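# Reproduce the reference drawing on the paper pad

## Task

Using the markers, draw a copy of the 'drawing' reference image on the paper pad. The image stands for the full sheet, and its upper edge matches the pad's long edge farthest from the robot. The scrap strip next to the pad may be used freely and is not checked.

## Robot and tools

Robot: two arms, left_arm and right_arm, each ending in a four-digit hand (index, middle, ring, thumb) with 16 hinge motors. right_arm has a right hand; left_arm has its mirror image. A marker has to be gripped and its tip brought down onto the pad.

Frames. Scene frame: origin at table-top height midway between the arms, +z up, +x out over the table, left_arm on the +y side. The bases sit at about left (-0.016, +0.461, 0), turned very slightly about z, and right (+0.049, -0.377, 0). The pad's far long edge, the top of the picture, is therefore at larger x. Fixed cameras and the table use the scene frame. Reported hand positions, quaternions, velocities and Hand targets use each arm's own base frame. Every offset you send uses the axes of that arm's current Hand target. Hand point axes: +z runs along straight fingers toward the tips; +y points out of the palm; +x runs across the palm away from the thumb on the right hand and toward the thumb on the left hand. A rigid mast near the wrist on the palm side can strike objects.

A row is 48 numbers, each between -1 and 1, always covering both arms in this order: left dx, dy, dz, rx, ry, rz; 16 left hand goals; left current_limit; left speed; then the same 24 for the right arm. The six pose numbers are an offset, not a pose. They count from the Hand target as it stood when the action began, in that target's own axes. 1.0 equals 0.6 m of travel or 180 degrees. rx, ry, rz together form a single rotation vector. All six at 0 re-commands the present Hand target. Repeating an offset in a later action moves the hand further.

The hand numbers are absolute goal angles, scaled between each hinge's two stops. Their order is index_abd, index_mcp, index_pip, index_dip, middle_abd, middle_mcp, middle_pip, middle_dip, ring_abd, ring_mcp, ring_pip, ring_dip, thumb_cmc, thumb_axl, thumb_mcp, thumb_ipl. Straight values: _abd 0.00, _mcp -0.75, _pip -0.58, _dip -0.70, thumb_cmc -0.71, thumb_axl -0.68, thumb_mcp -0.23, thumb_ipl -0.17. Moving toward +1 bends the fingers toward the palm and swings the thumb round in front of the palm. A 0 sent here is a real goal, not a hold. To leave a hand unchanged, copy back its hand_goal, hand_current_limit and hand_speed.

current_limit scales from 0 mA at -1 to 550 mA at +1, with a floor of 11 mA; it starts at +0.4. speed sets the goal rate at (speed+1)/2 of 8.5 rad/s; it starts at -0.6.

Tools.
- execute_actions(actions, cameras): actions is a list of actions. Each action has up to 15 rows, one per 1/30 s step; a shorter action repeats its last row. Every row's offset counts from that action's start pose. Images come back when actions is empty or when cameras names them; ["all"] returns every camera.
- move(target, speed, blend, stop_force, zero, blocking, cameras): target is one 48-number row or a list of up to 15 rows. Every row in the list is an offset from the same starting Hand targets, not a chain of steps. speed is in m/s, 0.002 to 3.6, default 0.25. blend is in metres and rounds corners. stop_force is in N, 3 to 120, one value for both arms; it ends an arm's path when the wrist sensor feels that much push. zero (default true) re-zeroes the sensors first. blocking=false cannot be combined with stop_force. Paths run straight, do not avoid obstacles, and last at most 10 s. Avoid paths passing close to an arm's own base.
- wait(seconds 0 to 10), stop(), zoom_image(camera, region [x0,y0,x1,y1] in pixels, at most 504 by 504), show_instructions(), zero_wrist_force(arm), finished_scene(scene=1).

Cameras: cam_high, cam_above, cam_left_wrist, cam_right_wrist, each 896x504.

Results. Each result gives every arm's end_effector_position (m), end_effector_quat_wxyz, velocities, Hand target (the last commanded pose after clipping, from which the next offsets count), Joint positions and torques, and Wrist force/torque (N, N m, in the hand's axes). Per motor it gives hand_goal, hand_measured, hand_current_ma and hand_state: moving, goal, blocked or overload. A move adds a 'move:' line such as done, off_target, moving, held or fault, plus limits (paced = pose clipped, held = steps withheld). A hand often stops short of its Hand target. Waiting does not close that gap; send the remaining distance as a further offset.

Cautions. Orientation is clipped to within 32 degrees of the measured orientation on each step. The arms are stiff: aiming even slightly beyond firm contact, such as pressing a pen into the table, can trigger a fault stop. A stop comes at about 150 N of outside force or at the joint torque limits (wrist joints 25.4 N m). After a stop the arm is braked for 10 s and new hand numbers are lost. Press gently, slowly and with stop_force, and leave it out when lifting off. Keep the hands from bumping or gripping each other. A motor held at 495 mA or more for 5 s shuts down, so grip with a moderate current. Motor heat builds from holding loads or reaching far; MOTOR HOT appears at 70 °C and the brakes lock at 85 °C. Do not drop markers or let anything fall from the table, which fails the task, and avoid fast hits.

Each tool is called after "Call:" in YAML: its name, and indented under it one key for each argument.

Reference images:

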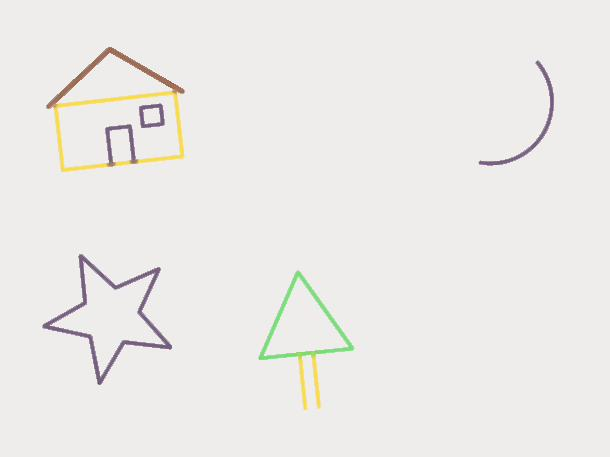

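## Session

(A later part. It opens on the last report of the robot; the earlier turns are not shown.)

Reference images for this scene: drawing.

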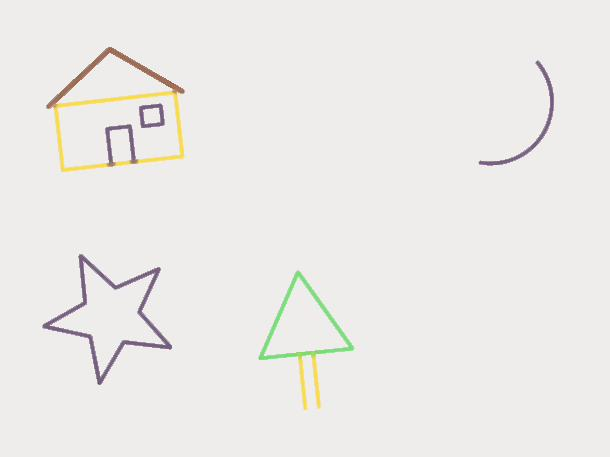

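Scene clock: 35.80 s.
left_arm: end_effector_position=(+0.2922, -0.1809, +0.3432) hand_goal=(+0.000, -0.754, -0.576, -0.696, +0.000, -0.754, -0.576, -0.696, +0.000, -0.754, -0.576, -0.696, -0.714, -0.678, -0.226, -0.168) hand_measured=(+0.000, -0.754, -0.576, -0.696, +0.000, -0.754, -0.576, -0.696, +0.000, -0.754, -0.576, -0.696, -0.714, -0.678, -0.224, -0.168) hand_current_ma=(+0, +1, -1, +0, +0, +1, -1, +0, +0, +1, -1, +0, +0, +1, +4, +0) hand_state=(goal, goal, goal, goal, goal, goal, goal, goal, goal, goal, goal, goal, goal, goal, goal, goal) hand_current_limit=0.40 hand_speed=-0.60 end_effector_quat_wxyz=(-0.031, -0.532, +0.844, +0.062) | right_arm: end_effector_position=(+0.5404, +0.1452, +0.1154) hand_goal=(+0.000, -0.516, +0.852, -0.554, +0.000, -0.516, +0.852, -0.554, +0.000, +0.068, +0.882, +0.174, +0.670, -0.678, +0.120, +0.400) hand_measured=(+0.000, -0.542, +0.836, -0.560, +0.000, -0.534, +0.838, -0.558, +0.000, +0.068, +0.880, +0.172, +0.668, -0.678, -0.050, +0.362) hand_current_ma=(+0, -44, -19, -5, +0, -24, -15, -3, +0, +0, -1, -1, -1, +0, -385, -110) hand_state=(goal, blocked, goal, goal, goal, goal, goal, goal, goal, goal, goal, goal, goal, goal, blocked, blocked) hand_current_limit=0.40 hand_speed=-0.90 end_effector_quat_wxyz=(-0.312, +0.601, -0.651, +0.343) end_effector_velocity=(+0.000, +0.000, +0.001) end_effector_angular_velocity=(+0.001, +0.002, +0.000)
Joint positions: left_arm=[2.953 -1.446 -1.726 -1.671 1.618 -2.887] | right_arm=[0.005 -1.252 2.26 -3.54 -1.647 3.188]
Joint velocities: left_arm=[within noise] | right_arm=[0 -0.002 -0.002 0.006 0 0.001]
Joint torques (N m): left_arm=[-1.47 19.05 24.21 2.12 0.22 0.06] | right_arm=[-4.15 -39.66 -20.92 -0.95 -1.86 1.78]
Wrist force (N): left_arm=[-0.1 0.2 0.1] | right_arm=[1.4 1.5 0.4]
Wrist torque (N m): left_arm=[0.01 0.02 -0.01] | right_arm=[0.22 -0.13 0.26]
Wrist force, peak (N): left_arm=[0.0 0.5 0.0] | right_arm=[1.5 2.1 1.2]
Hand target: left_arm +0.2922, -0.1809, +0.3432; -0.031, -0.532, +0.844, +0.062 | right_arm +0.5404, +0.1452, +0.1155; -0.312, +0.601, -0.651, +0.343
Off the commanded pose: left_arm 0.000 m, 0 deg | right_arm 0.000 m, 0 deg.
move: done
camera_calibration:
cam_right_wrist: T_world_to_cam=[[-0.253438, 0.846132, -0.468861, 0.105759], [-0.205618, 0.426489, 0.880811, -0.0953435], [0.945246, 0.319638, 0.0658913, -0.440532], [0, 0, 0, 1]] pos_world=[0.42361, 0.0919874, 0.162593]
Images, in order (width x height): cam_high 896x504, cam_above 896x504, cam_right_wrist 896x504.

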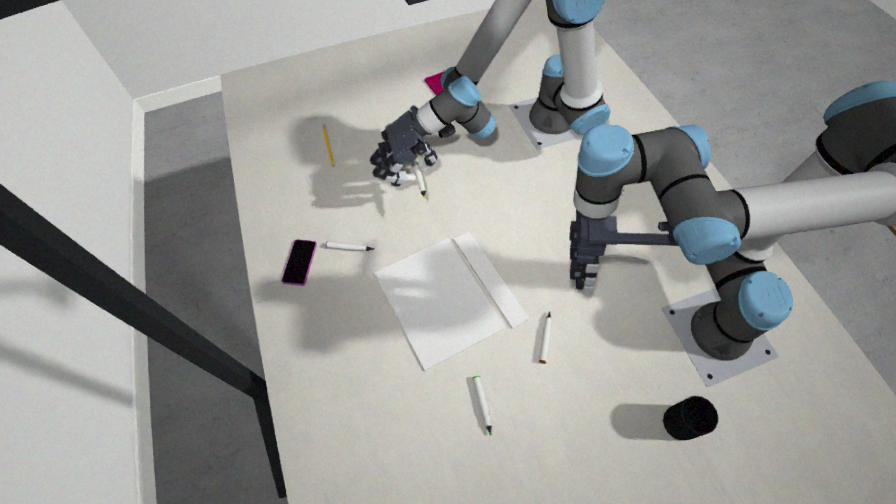

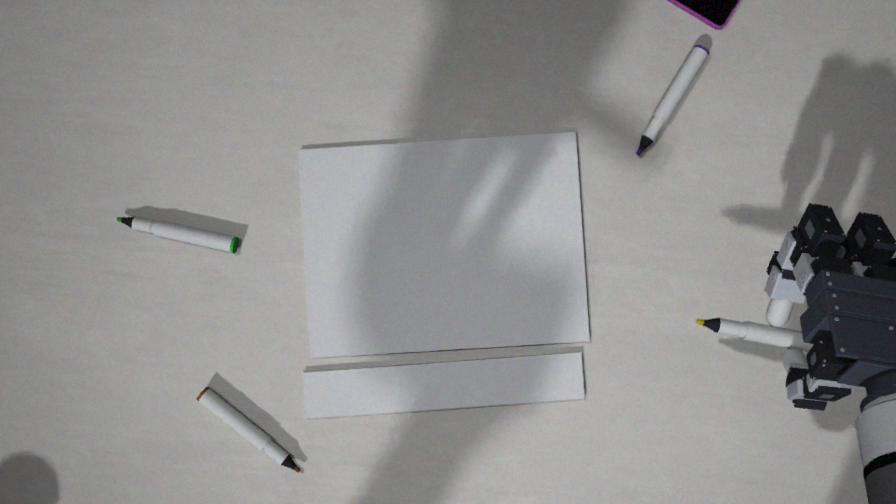

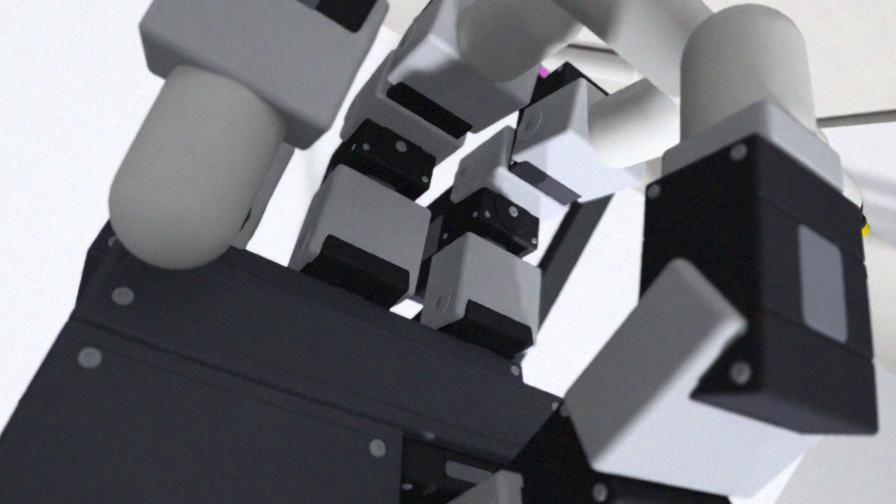

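Call:
zoom_image:
  camera: "cam_above"
  region: [680, 290, 820, 370]

Call:
zoom_image:
  camera: "cam_high"
  region: [370, 130, 450, 210]

Scaled by 3.600 from the camera's 896x504 image, which has a finer 1280x720 frame.

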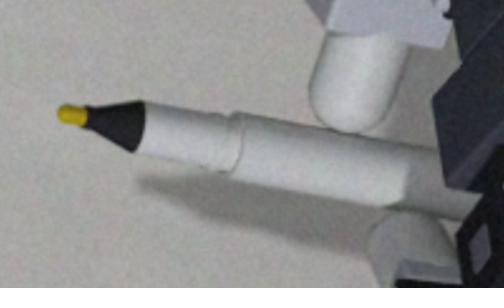

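Scaled by 6.300 from the camera's 896x504 image, which has a finer 1280x720 frame.

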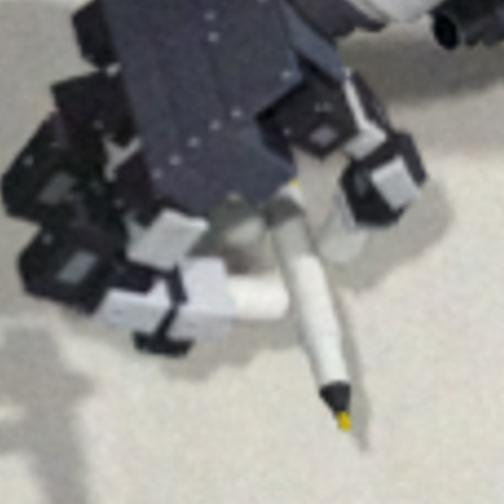

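Call:
zoom_image:
  camera: "cam_above"
  region: [285, 135, 325, 165]

Call:
zoom_image:
  camera: "cam_above"
  region: [555, 120, 595, 150]

Call:
zoom_image:
  camera: "cam_above"
  region: [570, 325, 610, 365]

Call:
zoom_image:
  camera: "cam_above"
  region: [295, 340, 335, 380]

Scaled by 12.600 from the camera's 896x504 image, which has a finer 1280x720 frame.

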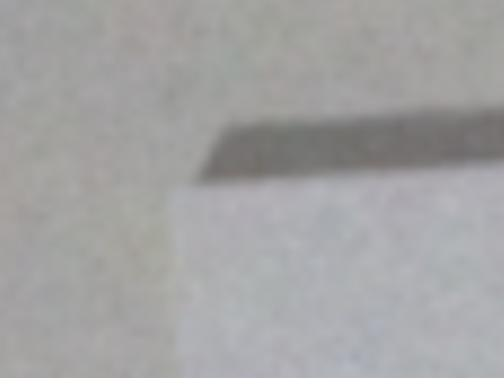

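Scaled by 12.600 from the camera's 896x504 image, which has a finer 1280x720 frame.

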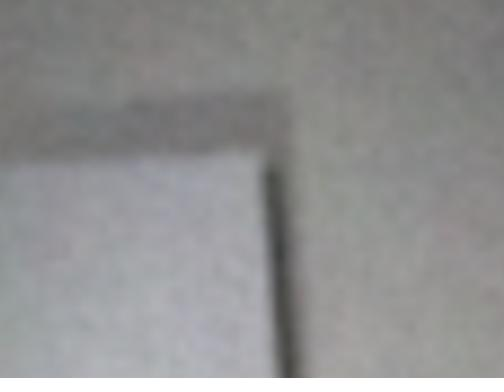

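Scaled by 12.600 from the camera's 896x504 image, which has a finer 1280x720 frame.

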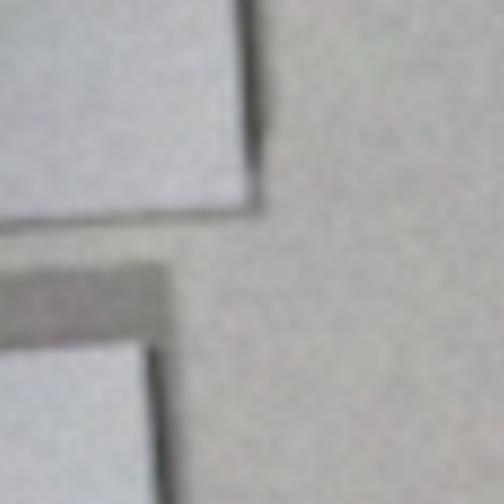

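Scaled by 12.600 from the camera's 896x504 image, which has a finer 1280x720 frame.

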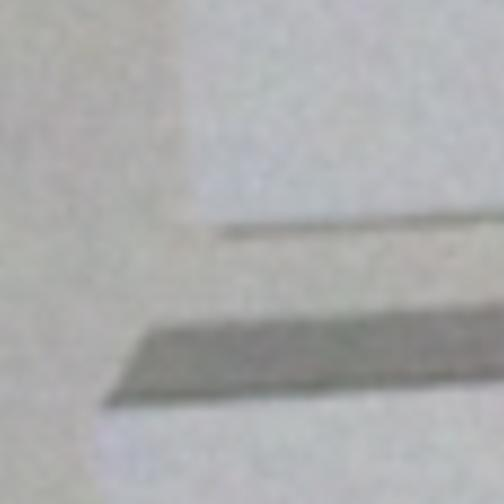

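Call:
move:
  target: [-0.3378,0.0663,0.0138,-0.0026,0.0268,-0.1926, 0,-0.754,-0.576,-0.696, 0,-0.754,-0.576,-0.696, 0,-0.754,-0.576,-0.696, -0.714,-0.678,-0.226,-0.168, 0.4,-0.6, -0.5182,0.0597,-0.1618,0.2885,-0.2379,-0.5378, 0,-0.516,0.853,-0.554, 0,-0.516,0.853,-0.554, 0,0.068,0.883,0.174, 0.671,-0.677,0.14,0.42, 0.7,-0.9]
  speed: 0.25
  cameras: ["cam_high", "cam_above", "cam_right_wrist"]

Scene clock: 46.83 s.
left_arm: end_effector_position=(+0.3432, +0.0195, +0.3431) hand_goal=(+0.000, -0.754, -0.576, -0.696, +0.000, -0.754, -0.576, -0.696, +0.000, -0.754, -0.576, -0.696, -0.714, -0.678, -0.226, -0.168) hand_measured=(+0.000, -0.754, -0.576, -0.696, +0.000, -0.754, -0.576, -0.696, +0.000, -0.754, -0.576, -0.696, -0.714, -0.678, -0.224, -0.168) hand_current_ma=(+0, +1, -1, +0, +0, +1, -1, +0, +0, +1, -1, +0, +0, +1, +4, +0) hand_state=(goal, goal, goal, goal, goal, goal, goal, goal, goal, goal, goal, goal, goal, goal, goal, goal) hand_current_limit=0.40 hand_speed=-0.60 end_effector_quat_wxyz=(+0.049, +0.761, -0.645, -0.050) | right_arm: end_effector_position=(+0.4667, +0.4635, +0.1398) hand_goal=(+0.000, -0.516, +0.852, -0.554, +0.000, -0.516, +0.852, -0.554, +0.000, +0.068, +0.882, +0.174, +0.670, -0.678, +0.140, +0.420) hand_measured=(+0.000, -0.552, +0.834, -0.562, +0.000, -0.538, +0.836, -0.560, +0.000, +0.068, +0.880, +0.172, +0.666, -0.678, -0.040, +0.362) hand_current_ma=(+0, -73, -24, -7, +0, -35, -20, -5, +0, +0, -1, -1, -3, +0, -467, -201) hand_state=(goal, blocked, goal, goal, goal, blocked, goal, goal, goal, goal, goal, goal, goal, goal, blocked, blocked) hand_current_limit=0.70 hand_speed=-0.90 end_effector_quat_wxyz=(-0.349, +0.757, +0.313, +0.455)
Joint positions: left_arm=[3.564 -1.446 -1.726 -1.671 1.619 -2.888] | right_arm=[0.525 -1.019 2.162 -3.887 -1.084 1.64]
Joint torques (N m): left_arm=[13.31 11.46 28.83 3.43 -1.03 -1.25] | right_arm=[6.97 -45.71 -18.6 -0.65 1.91 -2.55]
Wrist force (N): left_arm=[-0.1 0.3 0.0] | right_arm=[-0.4 1.1 -0.1]
Wrist torque (N m): left_arm=[0.04 0.00 0.13] | right_arm=[0.16 0.11 0.28]
Wrist force, peak (N): left_arm=[-0.1 0.6 -0.3] | right_arm=[1.7 1.7 0.7]
Hand target: left_arm +0.3432, +0.0195, +0.3431; +0.049, +0.761, -0.645, -0.050 | right_arm +0.4667, +0.4636, +0.1398; -0.349, +0.757, +0.313, +0.455
Off the commanded pose: left_arm 0.000 m, 0 deg | right_arm 0.000 m, 0 deg.
move: done
camera_calibration:
cam_right_wrist: T_world_to_cam=[[0.126043, -0.44637, -0.885927, 0.309497], [-0.952744, -0.303285, 0.0172599, 0.539875], [-0.276393, 0.841886, -0.463503, -0.0721392], [0, 0, 0, 1]] pos_world=[0.455414, 0.362619, 0.231437]
Images, in order (width x height): cam_high 896x504, cam_above 896x504, cam_right_wrist 896x504.

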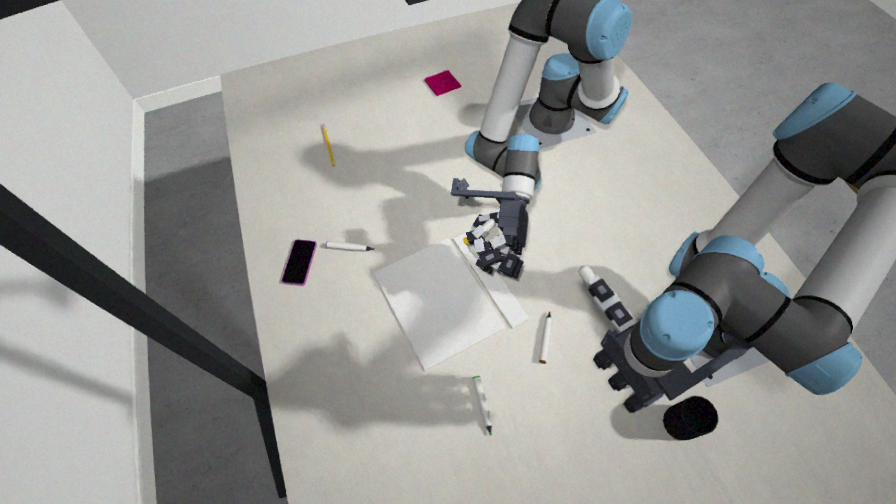

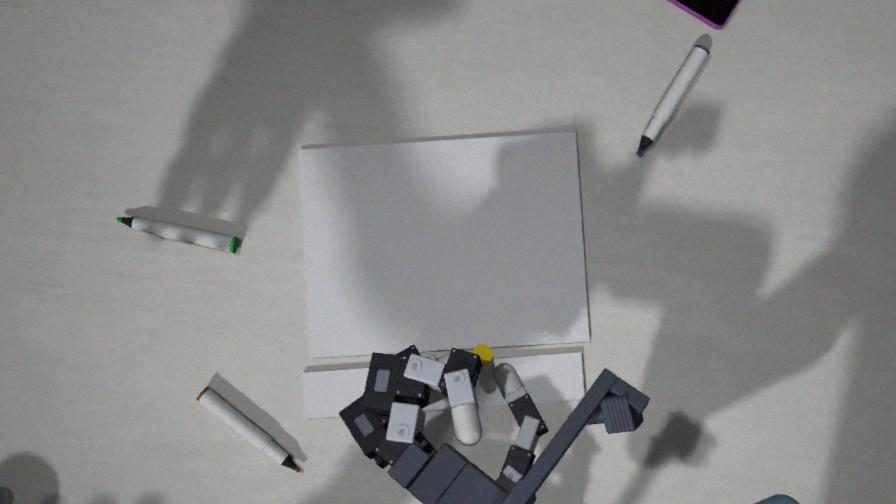

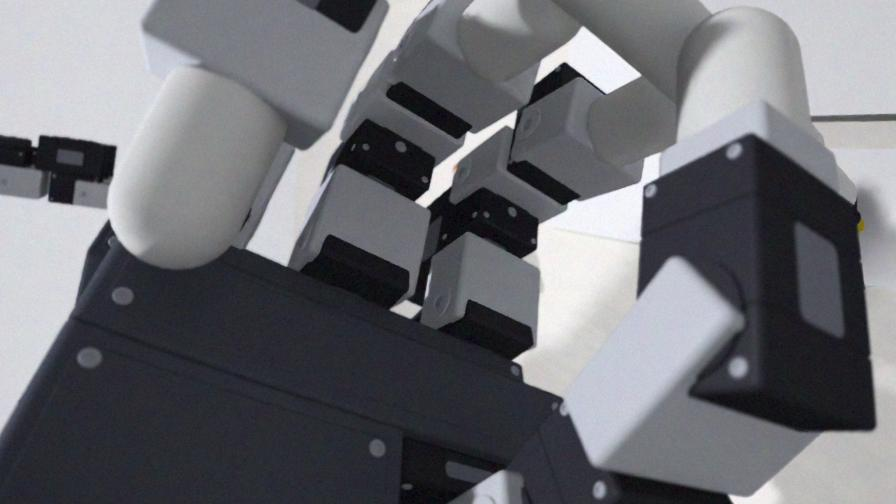

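Call:
zoom_image:
  camera: "cam_high"
  region: [430, 160, 550, 300]

Call:
zoom_image:
  camera: "cam_above"
  region: [330, 320, 630, 504]

Scaled by 3.600 from the camera's 896x504 image, which has a finer 1280x720 frame.

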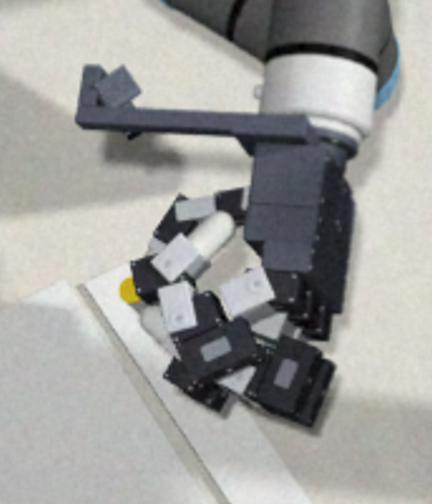

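Scaled by 1.680 from the camera's 896x504 image, which has a finer 1280x720 frame.

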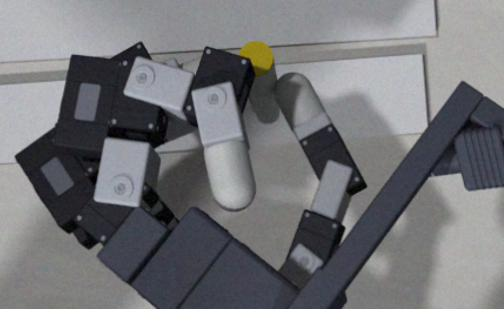

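Call:
move:
  target: [0,0,0,0,0,0, 0,-0.754,-0.576,-0.696, 0,-0.754,-0.576,-0.696, 0,-0.754,-0.576,-0.696, -0.714,-0.678,-0.226,-0.168, 0.4,-0.6, -0.0580,0.0007,0.0115,0,0,0, 0,-0.516,0.853,-0.554, 0,-0.516,0.853,-0.554, 0,0.068,0.883,0.174, 0.671,-0.677,0.14,0.42, 0.7,-0.9]
  speed: 0.05
  cameras: ["cam_right_wrist"]

Call:
zoom_image:
  camera: "cam_right_wrist"
  region: [600, 0, 896, 300]

Scene clock: 49.80 s.
left_arm: end_effector_position=(+0.3432, +0.0195, +0.3431) hand_goal=(+0.000, -0.754, -0.576, -0.696, +0.000, -0.754, -0.576, -0.696, +0.000, -0.754, -0.576, -0.696, -0.714, -0.678, -0.226, -0.168) hand_measured=(+0.000, -0.754, -0.576, -0.696, +0.000, -0.754, -0.576, -0.696, +0.000, -0.754, -0.576, -0.696, -0.714, -0.678, -0.224, -0.168) hand_current_ma=(+0, +1, -1, +0, +0, +1, -1, +0, +0, +1, -1, +0, +0, +1, +4, +0) hand_state=(goal, goal, goal, goal, goal, goal, goal, goal, goal, goal, goal, goal, goal, goal, goal, goal) hand_current_limit=0.40 hand_speed=-0.60 end_effector_quat_wxyz=(+0.049, +0.761, -0.645, -0.050) | right_arm: end_effector_position=(+0.4567, +0.4635, +0.1059) hand_goal=(+0.000, -0.516, +0.852, -0.554, +0.000, -0.516, +0.852, -0.554, +0.000, +0.068, +0.882, +0.174, +0.670, -0.678, +0.140, +0.420) hand_measured=(+0.000, -0.552, +0.834, -0.562, +0.000, -0.538, +0.836, -0.560, +0.000, +0.068, +0.880, +0.172, +0.666, -0.678, -0.040, +0.362) hand_current_ma=(+0, -73, -24, -7, +0, -35, -20, -5, +0, +0, -1, -1, -3, +0, -468, -201) hand_state=(goal, blocked, goal, goal, goal, blocked, goal, goal, goal, goal, goal, goal, goal, goal, blocked, blocked) hand_current_limit=0.70 hand_speed=-0.90 end_effector_quat_wxyz=(-0.349, +0.757, +0.313, +0.455)
Joint positions: left_arm=[3.564 -1.446 -1.726 -1.671 1.619 -2.888] | right_arm=[0.537 -0.936 2.178 -3.988 -1.095 1.644]
Joint torques (N m): left_arm=[12.61 11 27.68 3.02 -1.2 -1.38] | right_arm=[8.4 -26.09 -2.2 -5.11 -1.55 1.96]
Wrist force (N): left_arm=[-0.1 0.2 -0.1] | right_arm=[-0.1 1.1 -0.2]
Wrist torque (N m): left_arm=[0.02 0.00 0.13] | right_arm=[0.17 0.07 0.15]
Wrist force, peak (N): left_arm=[-0.2 0.5 0.2] | right_arm=[-0.6 1.5 -0.3]
Hand target: left_arm +0.3432, +0.0195, +0.3431; +0.049, +0.761, -0.645, -0.050 | right_arm +0.4567, +0.4635, +0.1057; -0.349, +0.757, +0.313, +0.455
Off the commanded pose: left_arm 0.000 m, 0 deg | right_arm 0.000 m, 0 deg.
move: done
camera_calibration:
cam_right_wrist: T_world_to_cam=[[0.126275, -0.446602, -0.885777, 0.280664], [-0.952656, -0.30356, 0.0172436, 0.531093], [-0.276588, 0.841664, -0.46379, -0.090364], [0, 0, 0, 1]] pos_world=[0.445515, 0.36262, 0.197538]
Images, in order (width x height): cam_right_wrist 896x504.

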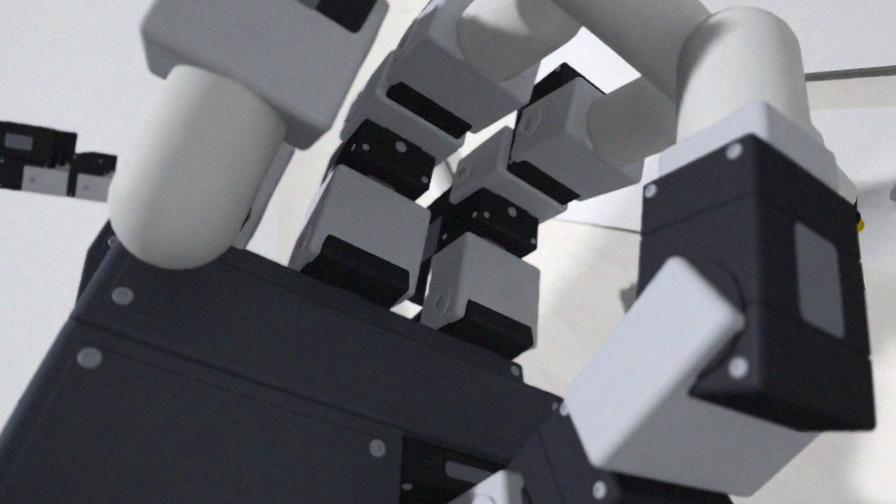

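Scaled by 1.680 from the camera's 896x504 image, which has a finer 1280x720 frame.

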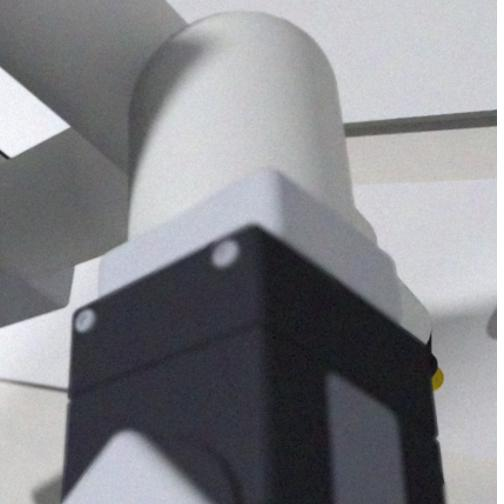

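Call:
move:
  target: [0,0,0,0,0,0, 0,-0.754,-0.576,-0.696, 0,-0.754,-0.576,-0.696, 0,-0.754,-0.576,-0.696, -0.714,-0.678,-0.226,-0.168, 0.4,-0.6, -0.0378,0.0101,0.0143,0,0,0, 0,-0.516,0.853,-0.554, 0,-0.516,0.853,-0.554, 0,0.068,0.883,0.174, 0.671,-0.677,0.14,0.42, 0.7,-0.9]
  speed: 0.008
  stop_force: 3
  cameras: ["cam_right_wrist", "cam_above", "cam_high"]

Scene clock: 54.23 s.
left_arm: end_effector_position=(+0.3432, +0.0195, +0.3431) hand_goal=(+0.000, -0.754, -0.576, -0.696, +0.000, -0.754, -0.576, -0.696, +0.000, -0.754, -0.576, -0.696, -0.714, -0.678, -0.226, -0.168) hand_measured=(+0.000, -0.754, -0.576, -0.696, +0.000, -0.754, -0.576, -0.696, +0.000, -0.754, -0.576, -0.696, -0.714, -0.678, -0.224, -0.168) hand_current_ma=(+0, +1, -1, +0, +0, +1, -1, +0, +0, +1, -1, +0, +0, +1, +4, +0) hand_state=(goal, goal, goal, goal, goal, goal, goal, goal, goal, goal, goal, goal, goal, goal, goal, goal) hand_current_limit=0.40 hand_speed=-0.60 end_effector_quat_wxyz=(+0.049, +0.761, -0.645, -0.050) | right_arm: end_effector_position=(+0.4567, +0.4635, +0.0808) hand_goal=(+0.000, -0.516, +0.852, -0.554, +0.000, -0.516, +0.852, -0.554, +0.000, +0.068, +0.882, +0.174, +0.670, -0.678, +0.140, +0.420) hand_measured=(+0.000, -0.566, +0.812, -0.574, +0.000, -0.518, +0.846, -0.558, +0.000, +0.068, +0.880, +0.172, +0.704, -0.646, +0.084, +0.400) hand_current_ma=(+0, -112, -72, -29, +0, -1, -4, -2, +0, +0, -1, -1, +63, +75, -174, -44) hand_state=(goal, blocked, blocked, blocked, goal, goal, goal, goal, goal, goal, goal, goal, blocked, blocked, blocked, blocked) hand_current_limit=0.70 hand_speed=-0.90 end_effector_quat_wxyz=(-0.349, +0.757, +0.313, +0.455)
Joint positions: left_arm=[3.564 -1.446 -1.726 -1.671 1.619 -2.888] | right_arm=[0.537 -0.868 2.17 -4.049 -1.095 1.644]
Joint torques (N m): left_arm=[14.39 10.95 28.24 3.05 -0.88 -1.17] | right_arm=[6.96 -27.24 -14.34 -4.79 -1.52 1.99]
Wrist force (N): left_arm=[-0.1 0.4 -0.1] | right_arm=[-0.2 1.1 0.0]
Wrist torque (N m): left_arm=[0.05 -0.01 0.12] | right_arm=[0.16 0.08 0.13]
Wrist force, peak (N): left_arm=[-0.4 0.5 -0.1] | right_arm=[2.2 0.9 -0.3]
Hand target: left_arm +0.3432, +0.0195, +0.3431; +0.049, +0.761, -0.645, -0.050 | right_arm +0.4567, +0.4635, +0.0807; -0.349, +0.757, +0.313, +0.455
Off the commanded pose: left_arm 0.000 m, 0 deg | right_arm 0.000 m, 0 deg.
move: done
camera_calibration:
cam_right_wrist: T_world_to_cam=[[0.126358, -0.446575, -0.885779, 0.258397], [-0.952645, -0.303601, 0.0171665, 0.531453], [-0.276589, 0.841664, -0.463789, -0.102032], [0, 0, 0, 1]] pos_world=[0.445415, 0.36262, 0.172438]
Images, in order (width x height): cam_high 896x504, cam_above 896x504, cam_right_wrist 896x504.

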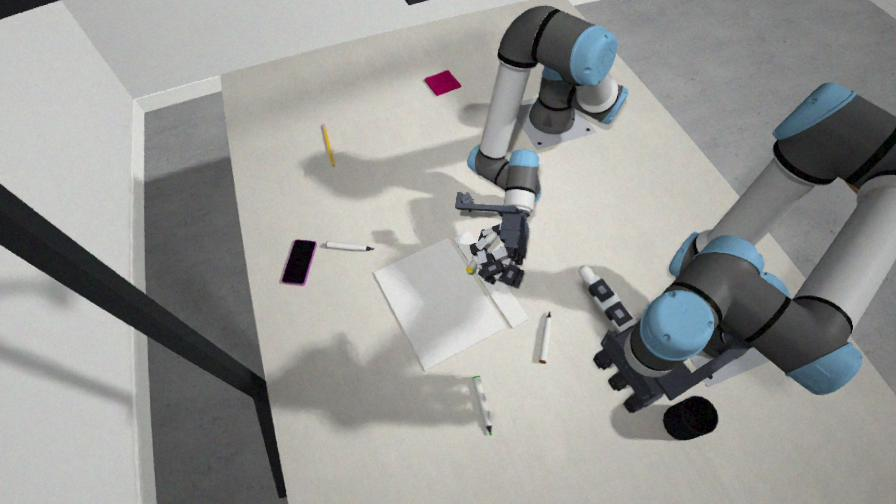

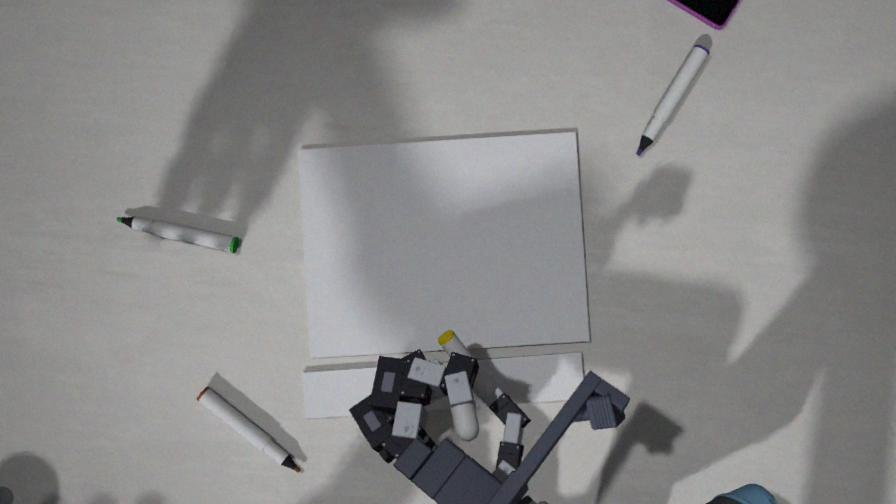

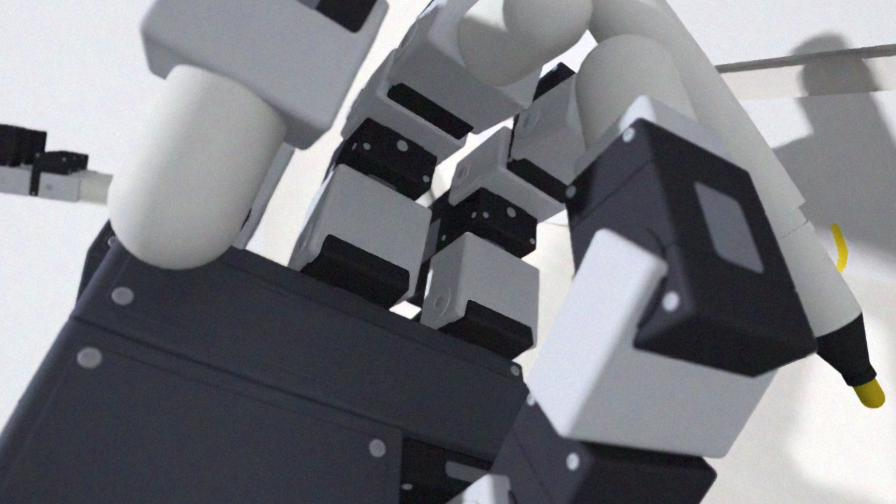

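Call:
zoom_image:
  camera: "cam_above"
  region: [330, 300, 630, 504]

Call:
zoom_image:
  camera: "cam_right_wrist"
  region: [440, 0, 896, 450]

Call:
zoom_image:
  camera: "cam_high"
  region: [430, 180, 550, 320]

Scaled by 1.680 from the camera's 896x504 image, which has a finer 1280x720 frame.

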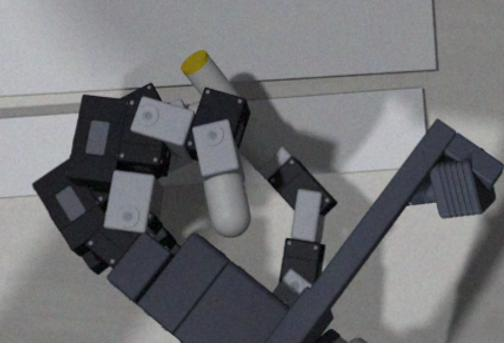

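Scaled by 1.105 from the camera's 896x504 image, which has a finer 1280x720 frame.

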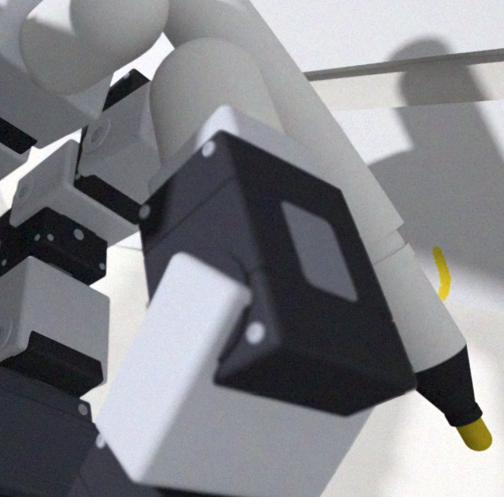

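Scaled by 3.600 from the camera's 896x504 image, which has a finer 1280x720 frame.

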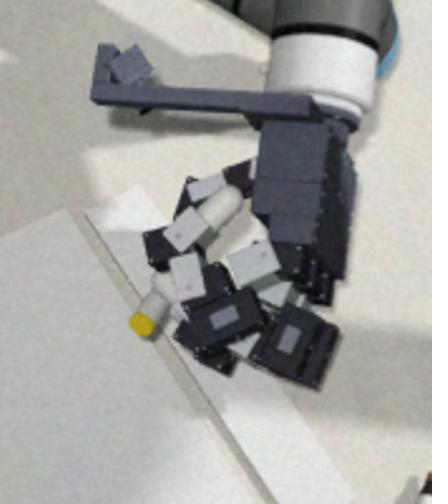

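Call:
move:
  target: [0,0,0,0,0,0, 0,-0.754,-0.576,-0.696, 0,-0.754,-0.576,-0.696, 0,-0.754,-0.576,-0.696, -0.714,-0.678,-0.226,-0.168, 0.4,-0.6, 0.0378,-0.0101,-0.0143,0,0,0, 0,-0.516,0.853,-0.554, 0,-0.516,0.853,-0.554, 0,0.068,0.883,0.174, 0.671,-0.677,0.14,0.42, 0.7,-0.9]
  speed: 0.03
  cameras: ["cam_right_wrist", "cam_above", "cam_high"]

Call:
zoom_image:
  camera: "cam_above"
  region: [330, 300, 630, 504]

Scene clock: 57.90 s.
left_arm: end_effector_position=(+0.3432, +0.0195, +0.3431) hand_goal=(+0.000, -0.754, -0.576, -0.696, +0.000, -0.754, -0.576, -0.696, +0.000, -0.754, -0.576, -0.696, -0.714, -0.678, -0.226, -0.168) hand_measured=(+0.000, -0.754, -0.576, -0.696, +0.000, -0.754, -0.576, -0.696, +0.000, -0.754, -0.576, -0.696, -0.714, -0.678, -0.224, -0.168) hand_current_ma=(+0, +1, -1, +0, +0, +1, -1, +0, +0, +1, -1, +0, +0, +1, +4, +0) hand_state=(goal, goal, goal, goal, goal, goal, goal, goal, goal, goal, goal, goal, goal, goal, goal, goal) hand_current_limit=0.40 hand_speed=-0.60 end_effector_quat_wxyz=(+0.049, +0.761, -0.645, -0.050) | right_arm: end_effector_position=(+0.4567, +0.4635, +0.1056) hand_goal=(+0.000, -0.516, +0.852, -0.554, +0.000, -0.516, +0.852, -0.554, +0.000, +0.068, +0.882, +0.174, +0.670, -0.678, +0.140, +0.420) hand_measured=(+0.000, -0.566, +0.812, -0.574, +0.000, -0.518, +0.846, -0.558, +0.000, +0.068, +0.880, +0.172, +0.704, -0.646, +0.084, +0.400) hand_current_ma=(+0, -112, -72, -29, +0, -1, -4, -2, +0, +0, -1, -1, +63, +75, -174, -44) hand_state=(goal, blocked, blocked, blocked, goal, goal, goal, goal, goal, goal, goal, goal, blocked, blocked, blocked, blocked) hand_current_limit=0.70 hand_speed=-0.90 end_effector_quat_wxyz=(-0.349, +0.757, +0.313, +0.455)
Joint positions: left_arm=[3.564 -1.446 -1.726 -1.671 1.619 -2.888] | right_arm=[0.537 -0.935 2.178 -3.989 -1.095 1.645]
Joint torques (N m): left_arm=[12.8 11.48 28.22 2.81 -0.88 -1.09] | right_arm=[-5.58 -47.77 -1.21 -1.58 1.53 0]
Wrist force (N): left_arm=[-0.2 0.3 0.2] | right_arm=[0.0 1.2 -0.2]
Wrist torque (N m): left_arm=[0.01 0.02 0.11] | right_arm=[0.20 0.05 0.15]
Wrist force, peak (N): left_arm=[-0.3 0.6 0.0] | right_arm=[-0.3 1.4 -0.1]
Hand target: left_arm +0.3432, +0.0195, +0.3431; +0.049, +0.761, -0.645, -0.050 | right_arm +0.4567, +0.4635, +0.1057; -0.349, +0.757, +0.313, +0.455
Off the commanded pose: left_arm 0.000 m, 0 deg | right_arm 0.000 m, 0 deg.
move: done
camera_calibration:
cam_right_wrist: T_world_to_cam=[[0.126238, -0.446489, -0.885839, 0.280398], [-0.952664, -0.303536, 0.0172303, 0.531], [-0.276577, 0.841732, -0.463672, -0.0905837], [0, 0, 0, 1]] pos_world=[0.445415, 0.36262, 0.197237]
Images, in order (width x height): cam_high 896x504, cam_above 896x504, cam_right_wrist 896x504.

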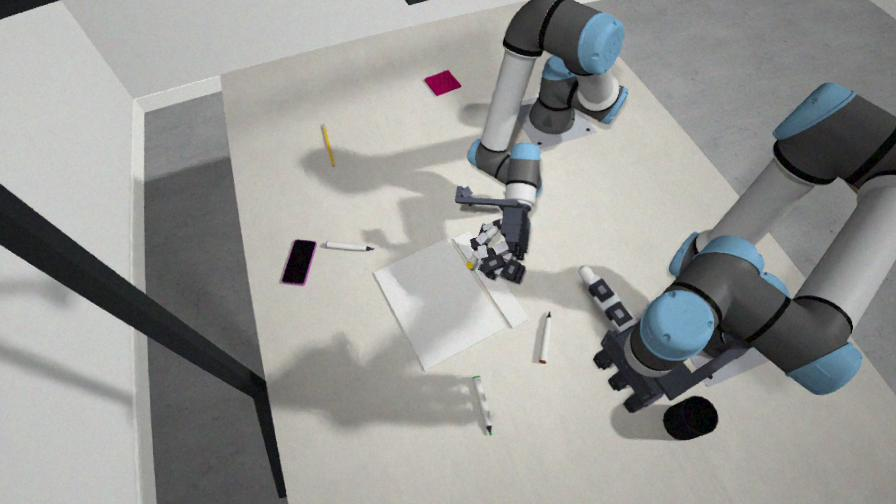

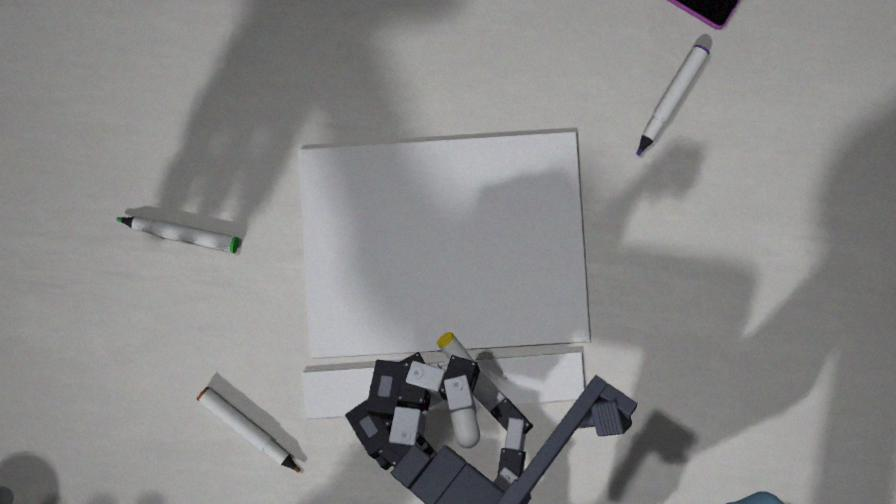

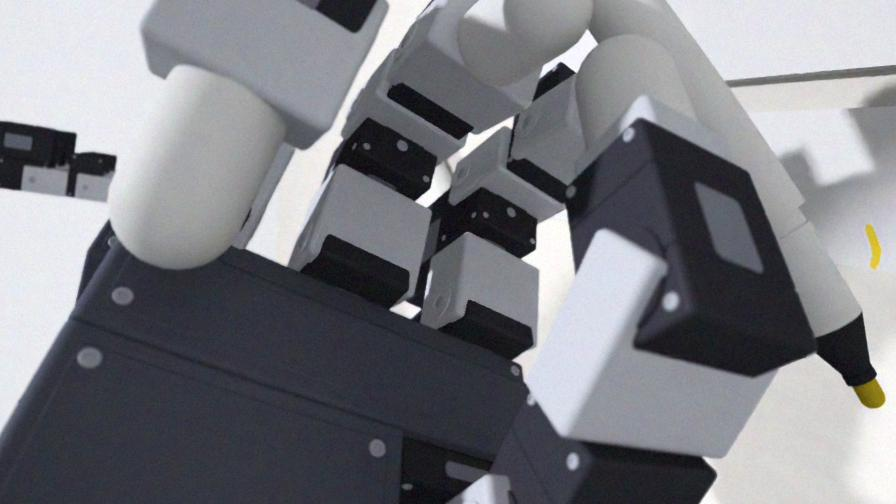

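Scaled by 1.680 from the camera's 896x504 image, which has a finer 1280x720 frame.

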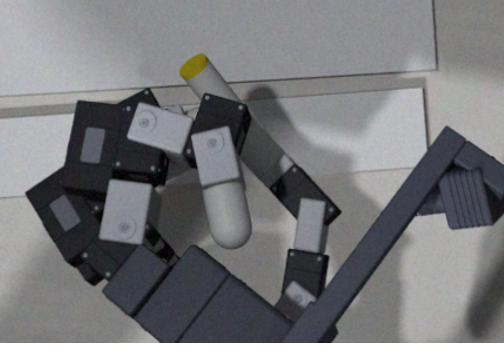

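Call:
move:
  target: [0,0,0,0,0,0, 0,-0.754,-0.576,-0.696, 0,-0.754,-0.576,-0.696, 0,-0.754,-0.576,-0.696, -0.714,-0.678,-0.226,-0.168, 0.4,-0.6, 0.0388,0.3633,-0.4203,-0.2581,0.2053,0.3526, 0,-0.516,0.853,-0.554, 0,-0.516,0.853,-0.554, 0,0.068,0.883,0.174, 0.671,-0.677,0.14,0.42, 0.7,-0.9]
  speed: 0.18
  cameras: ["cam_right_wrist", "cam_above", "cam_high"]

Call:
zoom_image:
  camera: "cam_above"
  region: [290, 320, 600, 440]

Call:
zoom_image:
  camera: "cam_above"
  region: [596, 180, 896, 480]

Scene clock: 65.93 s.
left_arm: end_effector_position=(+0.3432, +0.0195, +0.3431) hand_goal=(+0.000, -0.754, -0.576, -0.696, +0.000, -0.754, -0.576, -0.696, +0.000, -0.754, -0.576, -0.696, -0.714, -0.678, -0.226, -0.168) hand_measured=(+0.000, -0.754, -0.576, -0.696, +0.000, -0.754, -0.576, -0.696, +0.000, -0.754, -0.576, -0.696, -0.714, -0.678, -0.224, -0.168) hand_current_ma=(+0, +1, -1, +0, +0, +1, -1, +0, +0, +1, -1, +0, +0, +1, +4, +0) hand_state=(goal, goal, goal, goal, goal, goal, goal, goal, goal, goal, goal, goal, goal, goal, goal, goal) hand_current_limit=0.40 hand_speed=-0.60 end_effector_quat_wxyz=(+0.049, +0.761, -0.645, -0.050) | right_arm: end_effector_position=(+0.5196, +0.1399, +0.1600) hand_goal=(+0.000, -0.516, +0.852, -0.554, +0.000, -0.516, +0.852, -0.554, +0.000, +0.068, +0.882, +0.174, +0.670, -0.678, +0.140, +0.420) hand_measured=(+0.000, -0.566, +0.812, -0.574, +0.000, -0.514, +0.846, -0.558, +0.000, +0.068, +0.880, +0.172, +0.706, -0.646, +0.086, +0.400) hand_current_ma=(+0, -112, -72, -29, +0, +1, -4, -2, +0, +0, -1, -1, +66, +75, -173, -44) hand_state=(goal, blocked, blocked, blocked, goal, goal, goal, goal, goal, goal, goal, goal, blocked, blocked, blocked, blocked) hand_current_limit=0.70 hand_speed=-0.90 end_effector_quat_wxyz=(-0.295, +0.702, -0.422, +0.492)
Joint positions: left_arm=[3.564 -1.446 -1.726 -1.671 1.619 -2.888] | right_arm=[0.078 -1.279 2.349 -3.862 -1.645 2.68]
Joint torques (N m): left_arm=[12.33 11.75 28.45 2.63 -0.96 -1.14] | right_arm=[-7.41 -37.74 -18.5 -1.14 -2.07 2.24]
Wrist force (N): left_arm=[0.0 0.3 -0.1] | right_arm=[0.3 1.3 -0.3]
Wrist torque (N m): left_arm=[0.03 -0.01 0.13] | right_arm=[0.22 0.05 0.20]
Wrist force, peak (N): left_arm=[-0.3 0.6 0.1] | right_arm=[0.1 2.0 -0.4]
Hand target: left_arm +0.3432, +0.0195, +0.3431; +0.049, +0.761, -0.645, -0.050 | right_arm +0.5196, +0.1398, +0.1600; -0.295, +0.702, -0.423, +0.492
Off the commanded pose: left_arm 0.000 m, 0 deg | right_arm 0.000 m, 0 deg.
move: done
camera_calibration:
cam_right_wrist: T_world_to_cam=[[-0.30394, 0.462683, -0.832794, 0.264004], [-0.54542, 0.632208, 0.5503, 0.0639696], [0.781113, 0.62148, 0.0602031, -0.378194], [0, 0, 0, 1]] pos_world=[0.410544, 0.0724478, 0.207427]
Images, in order (width x height): cam_high 896x504, cam_above 896x504, cam_right_wrist 896x504.

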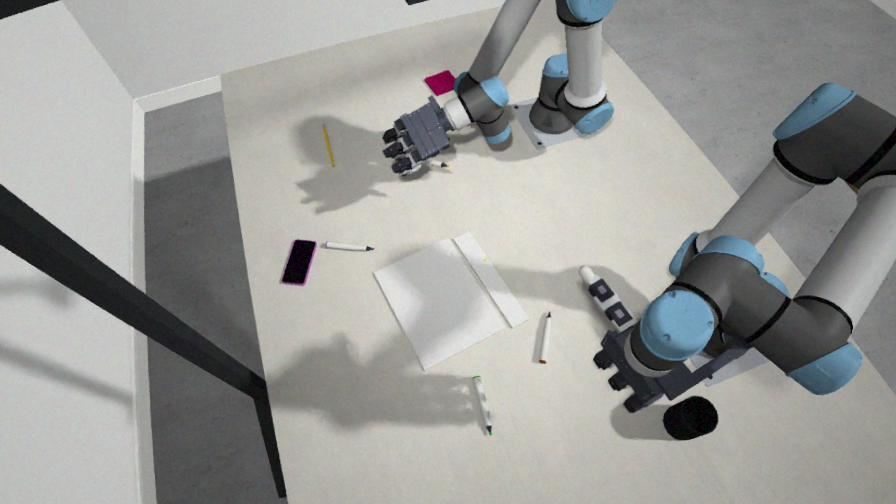

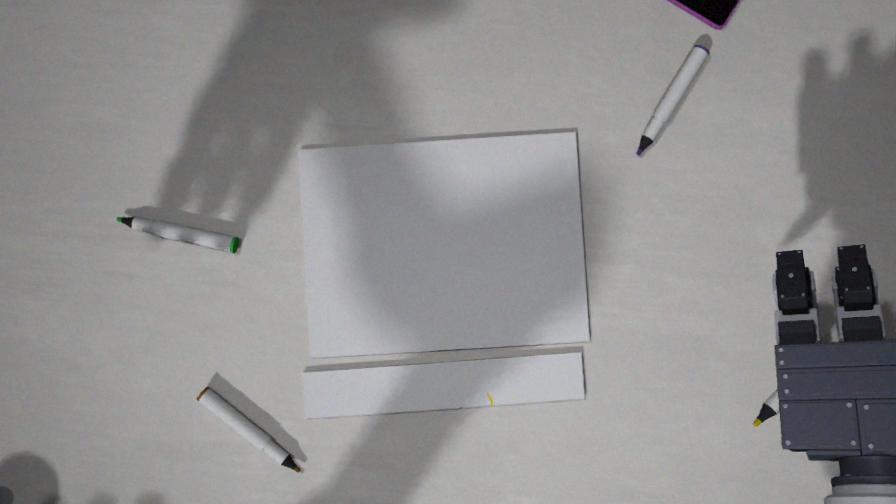

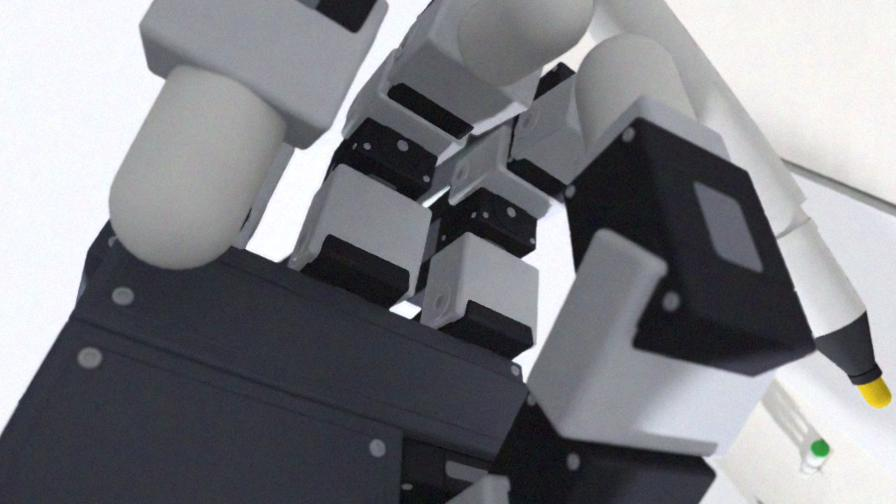

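Scaled by 1.626 from the camera's 896x504 image, which has a finer 1280x720 frame.

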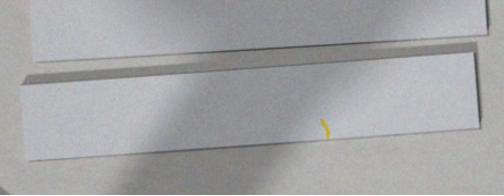

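Scaled by 1.680 from the camera's 896x504 image, which has a finer 1280x720 frame.

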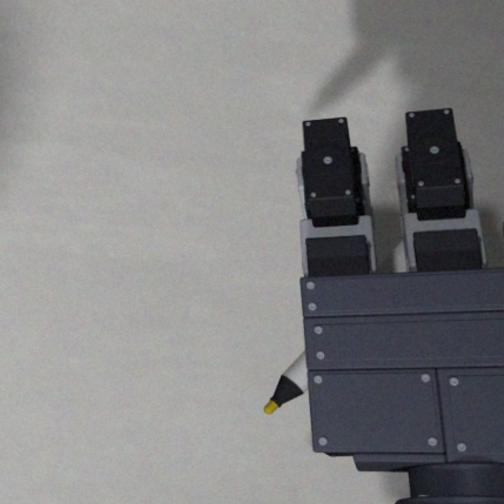

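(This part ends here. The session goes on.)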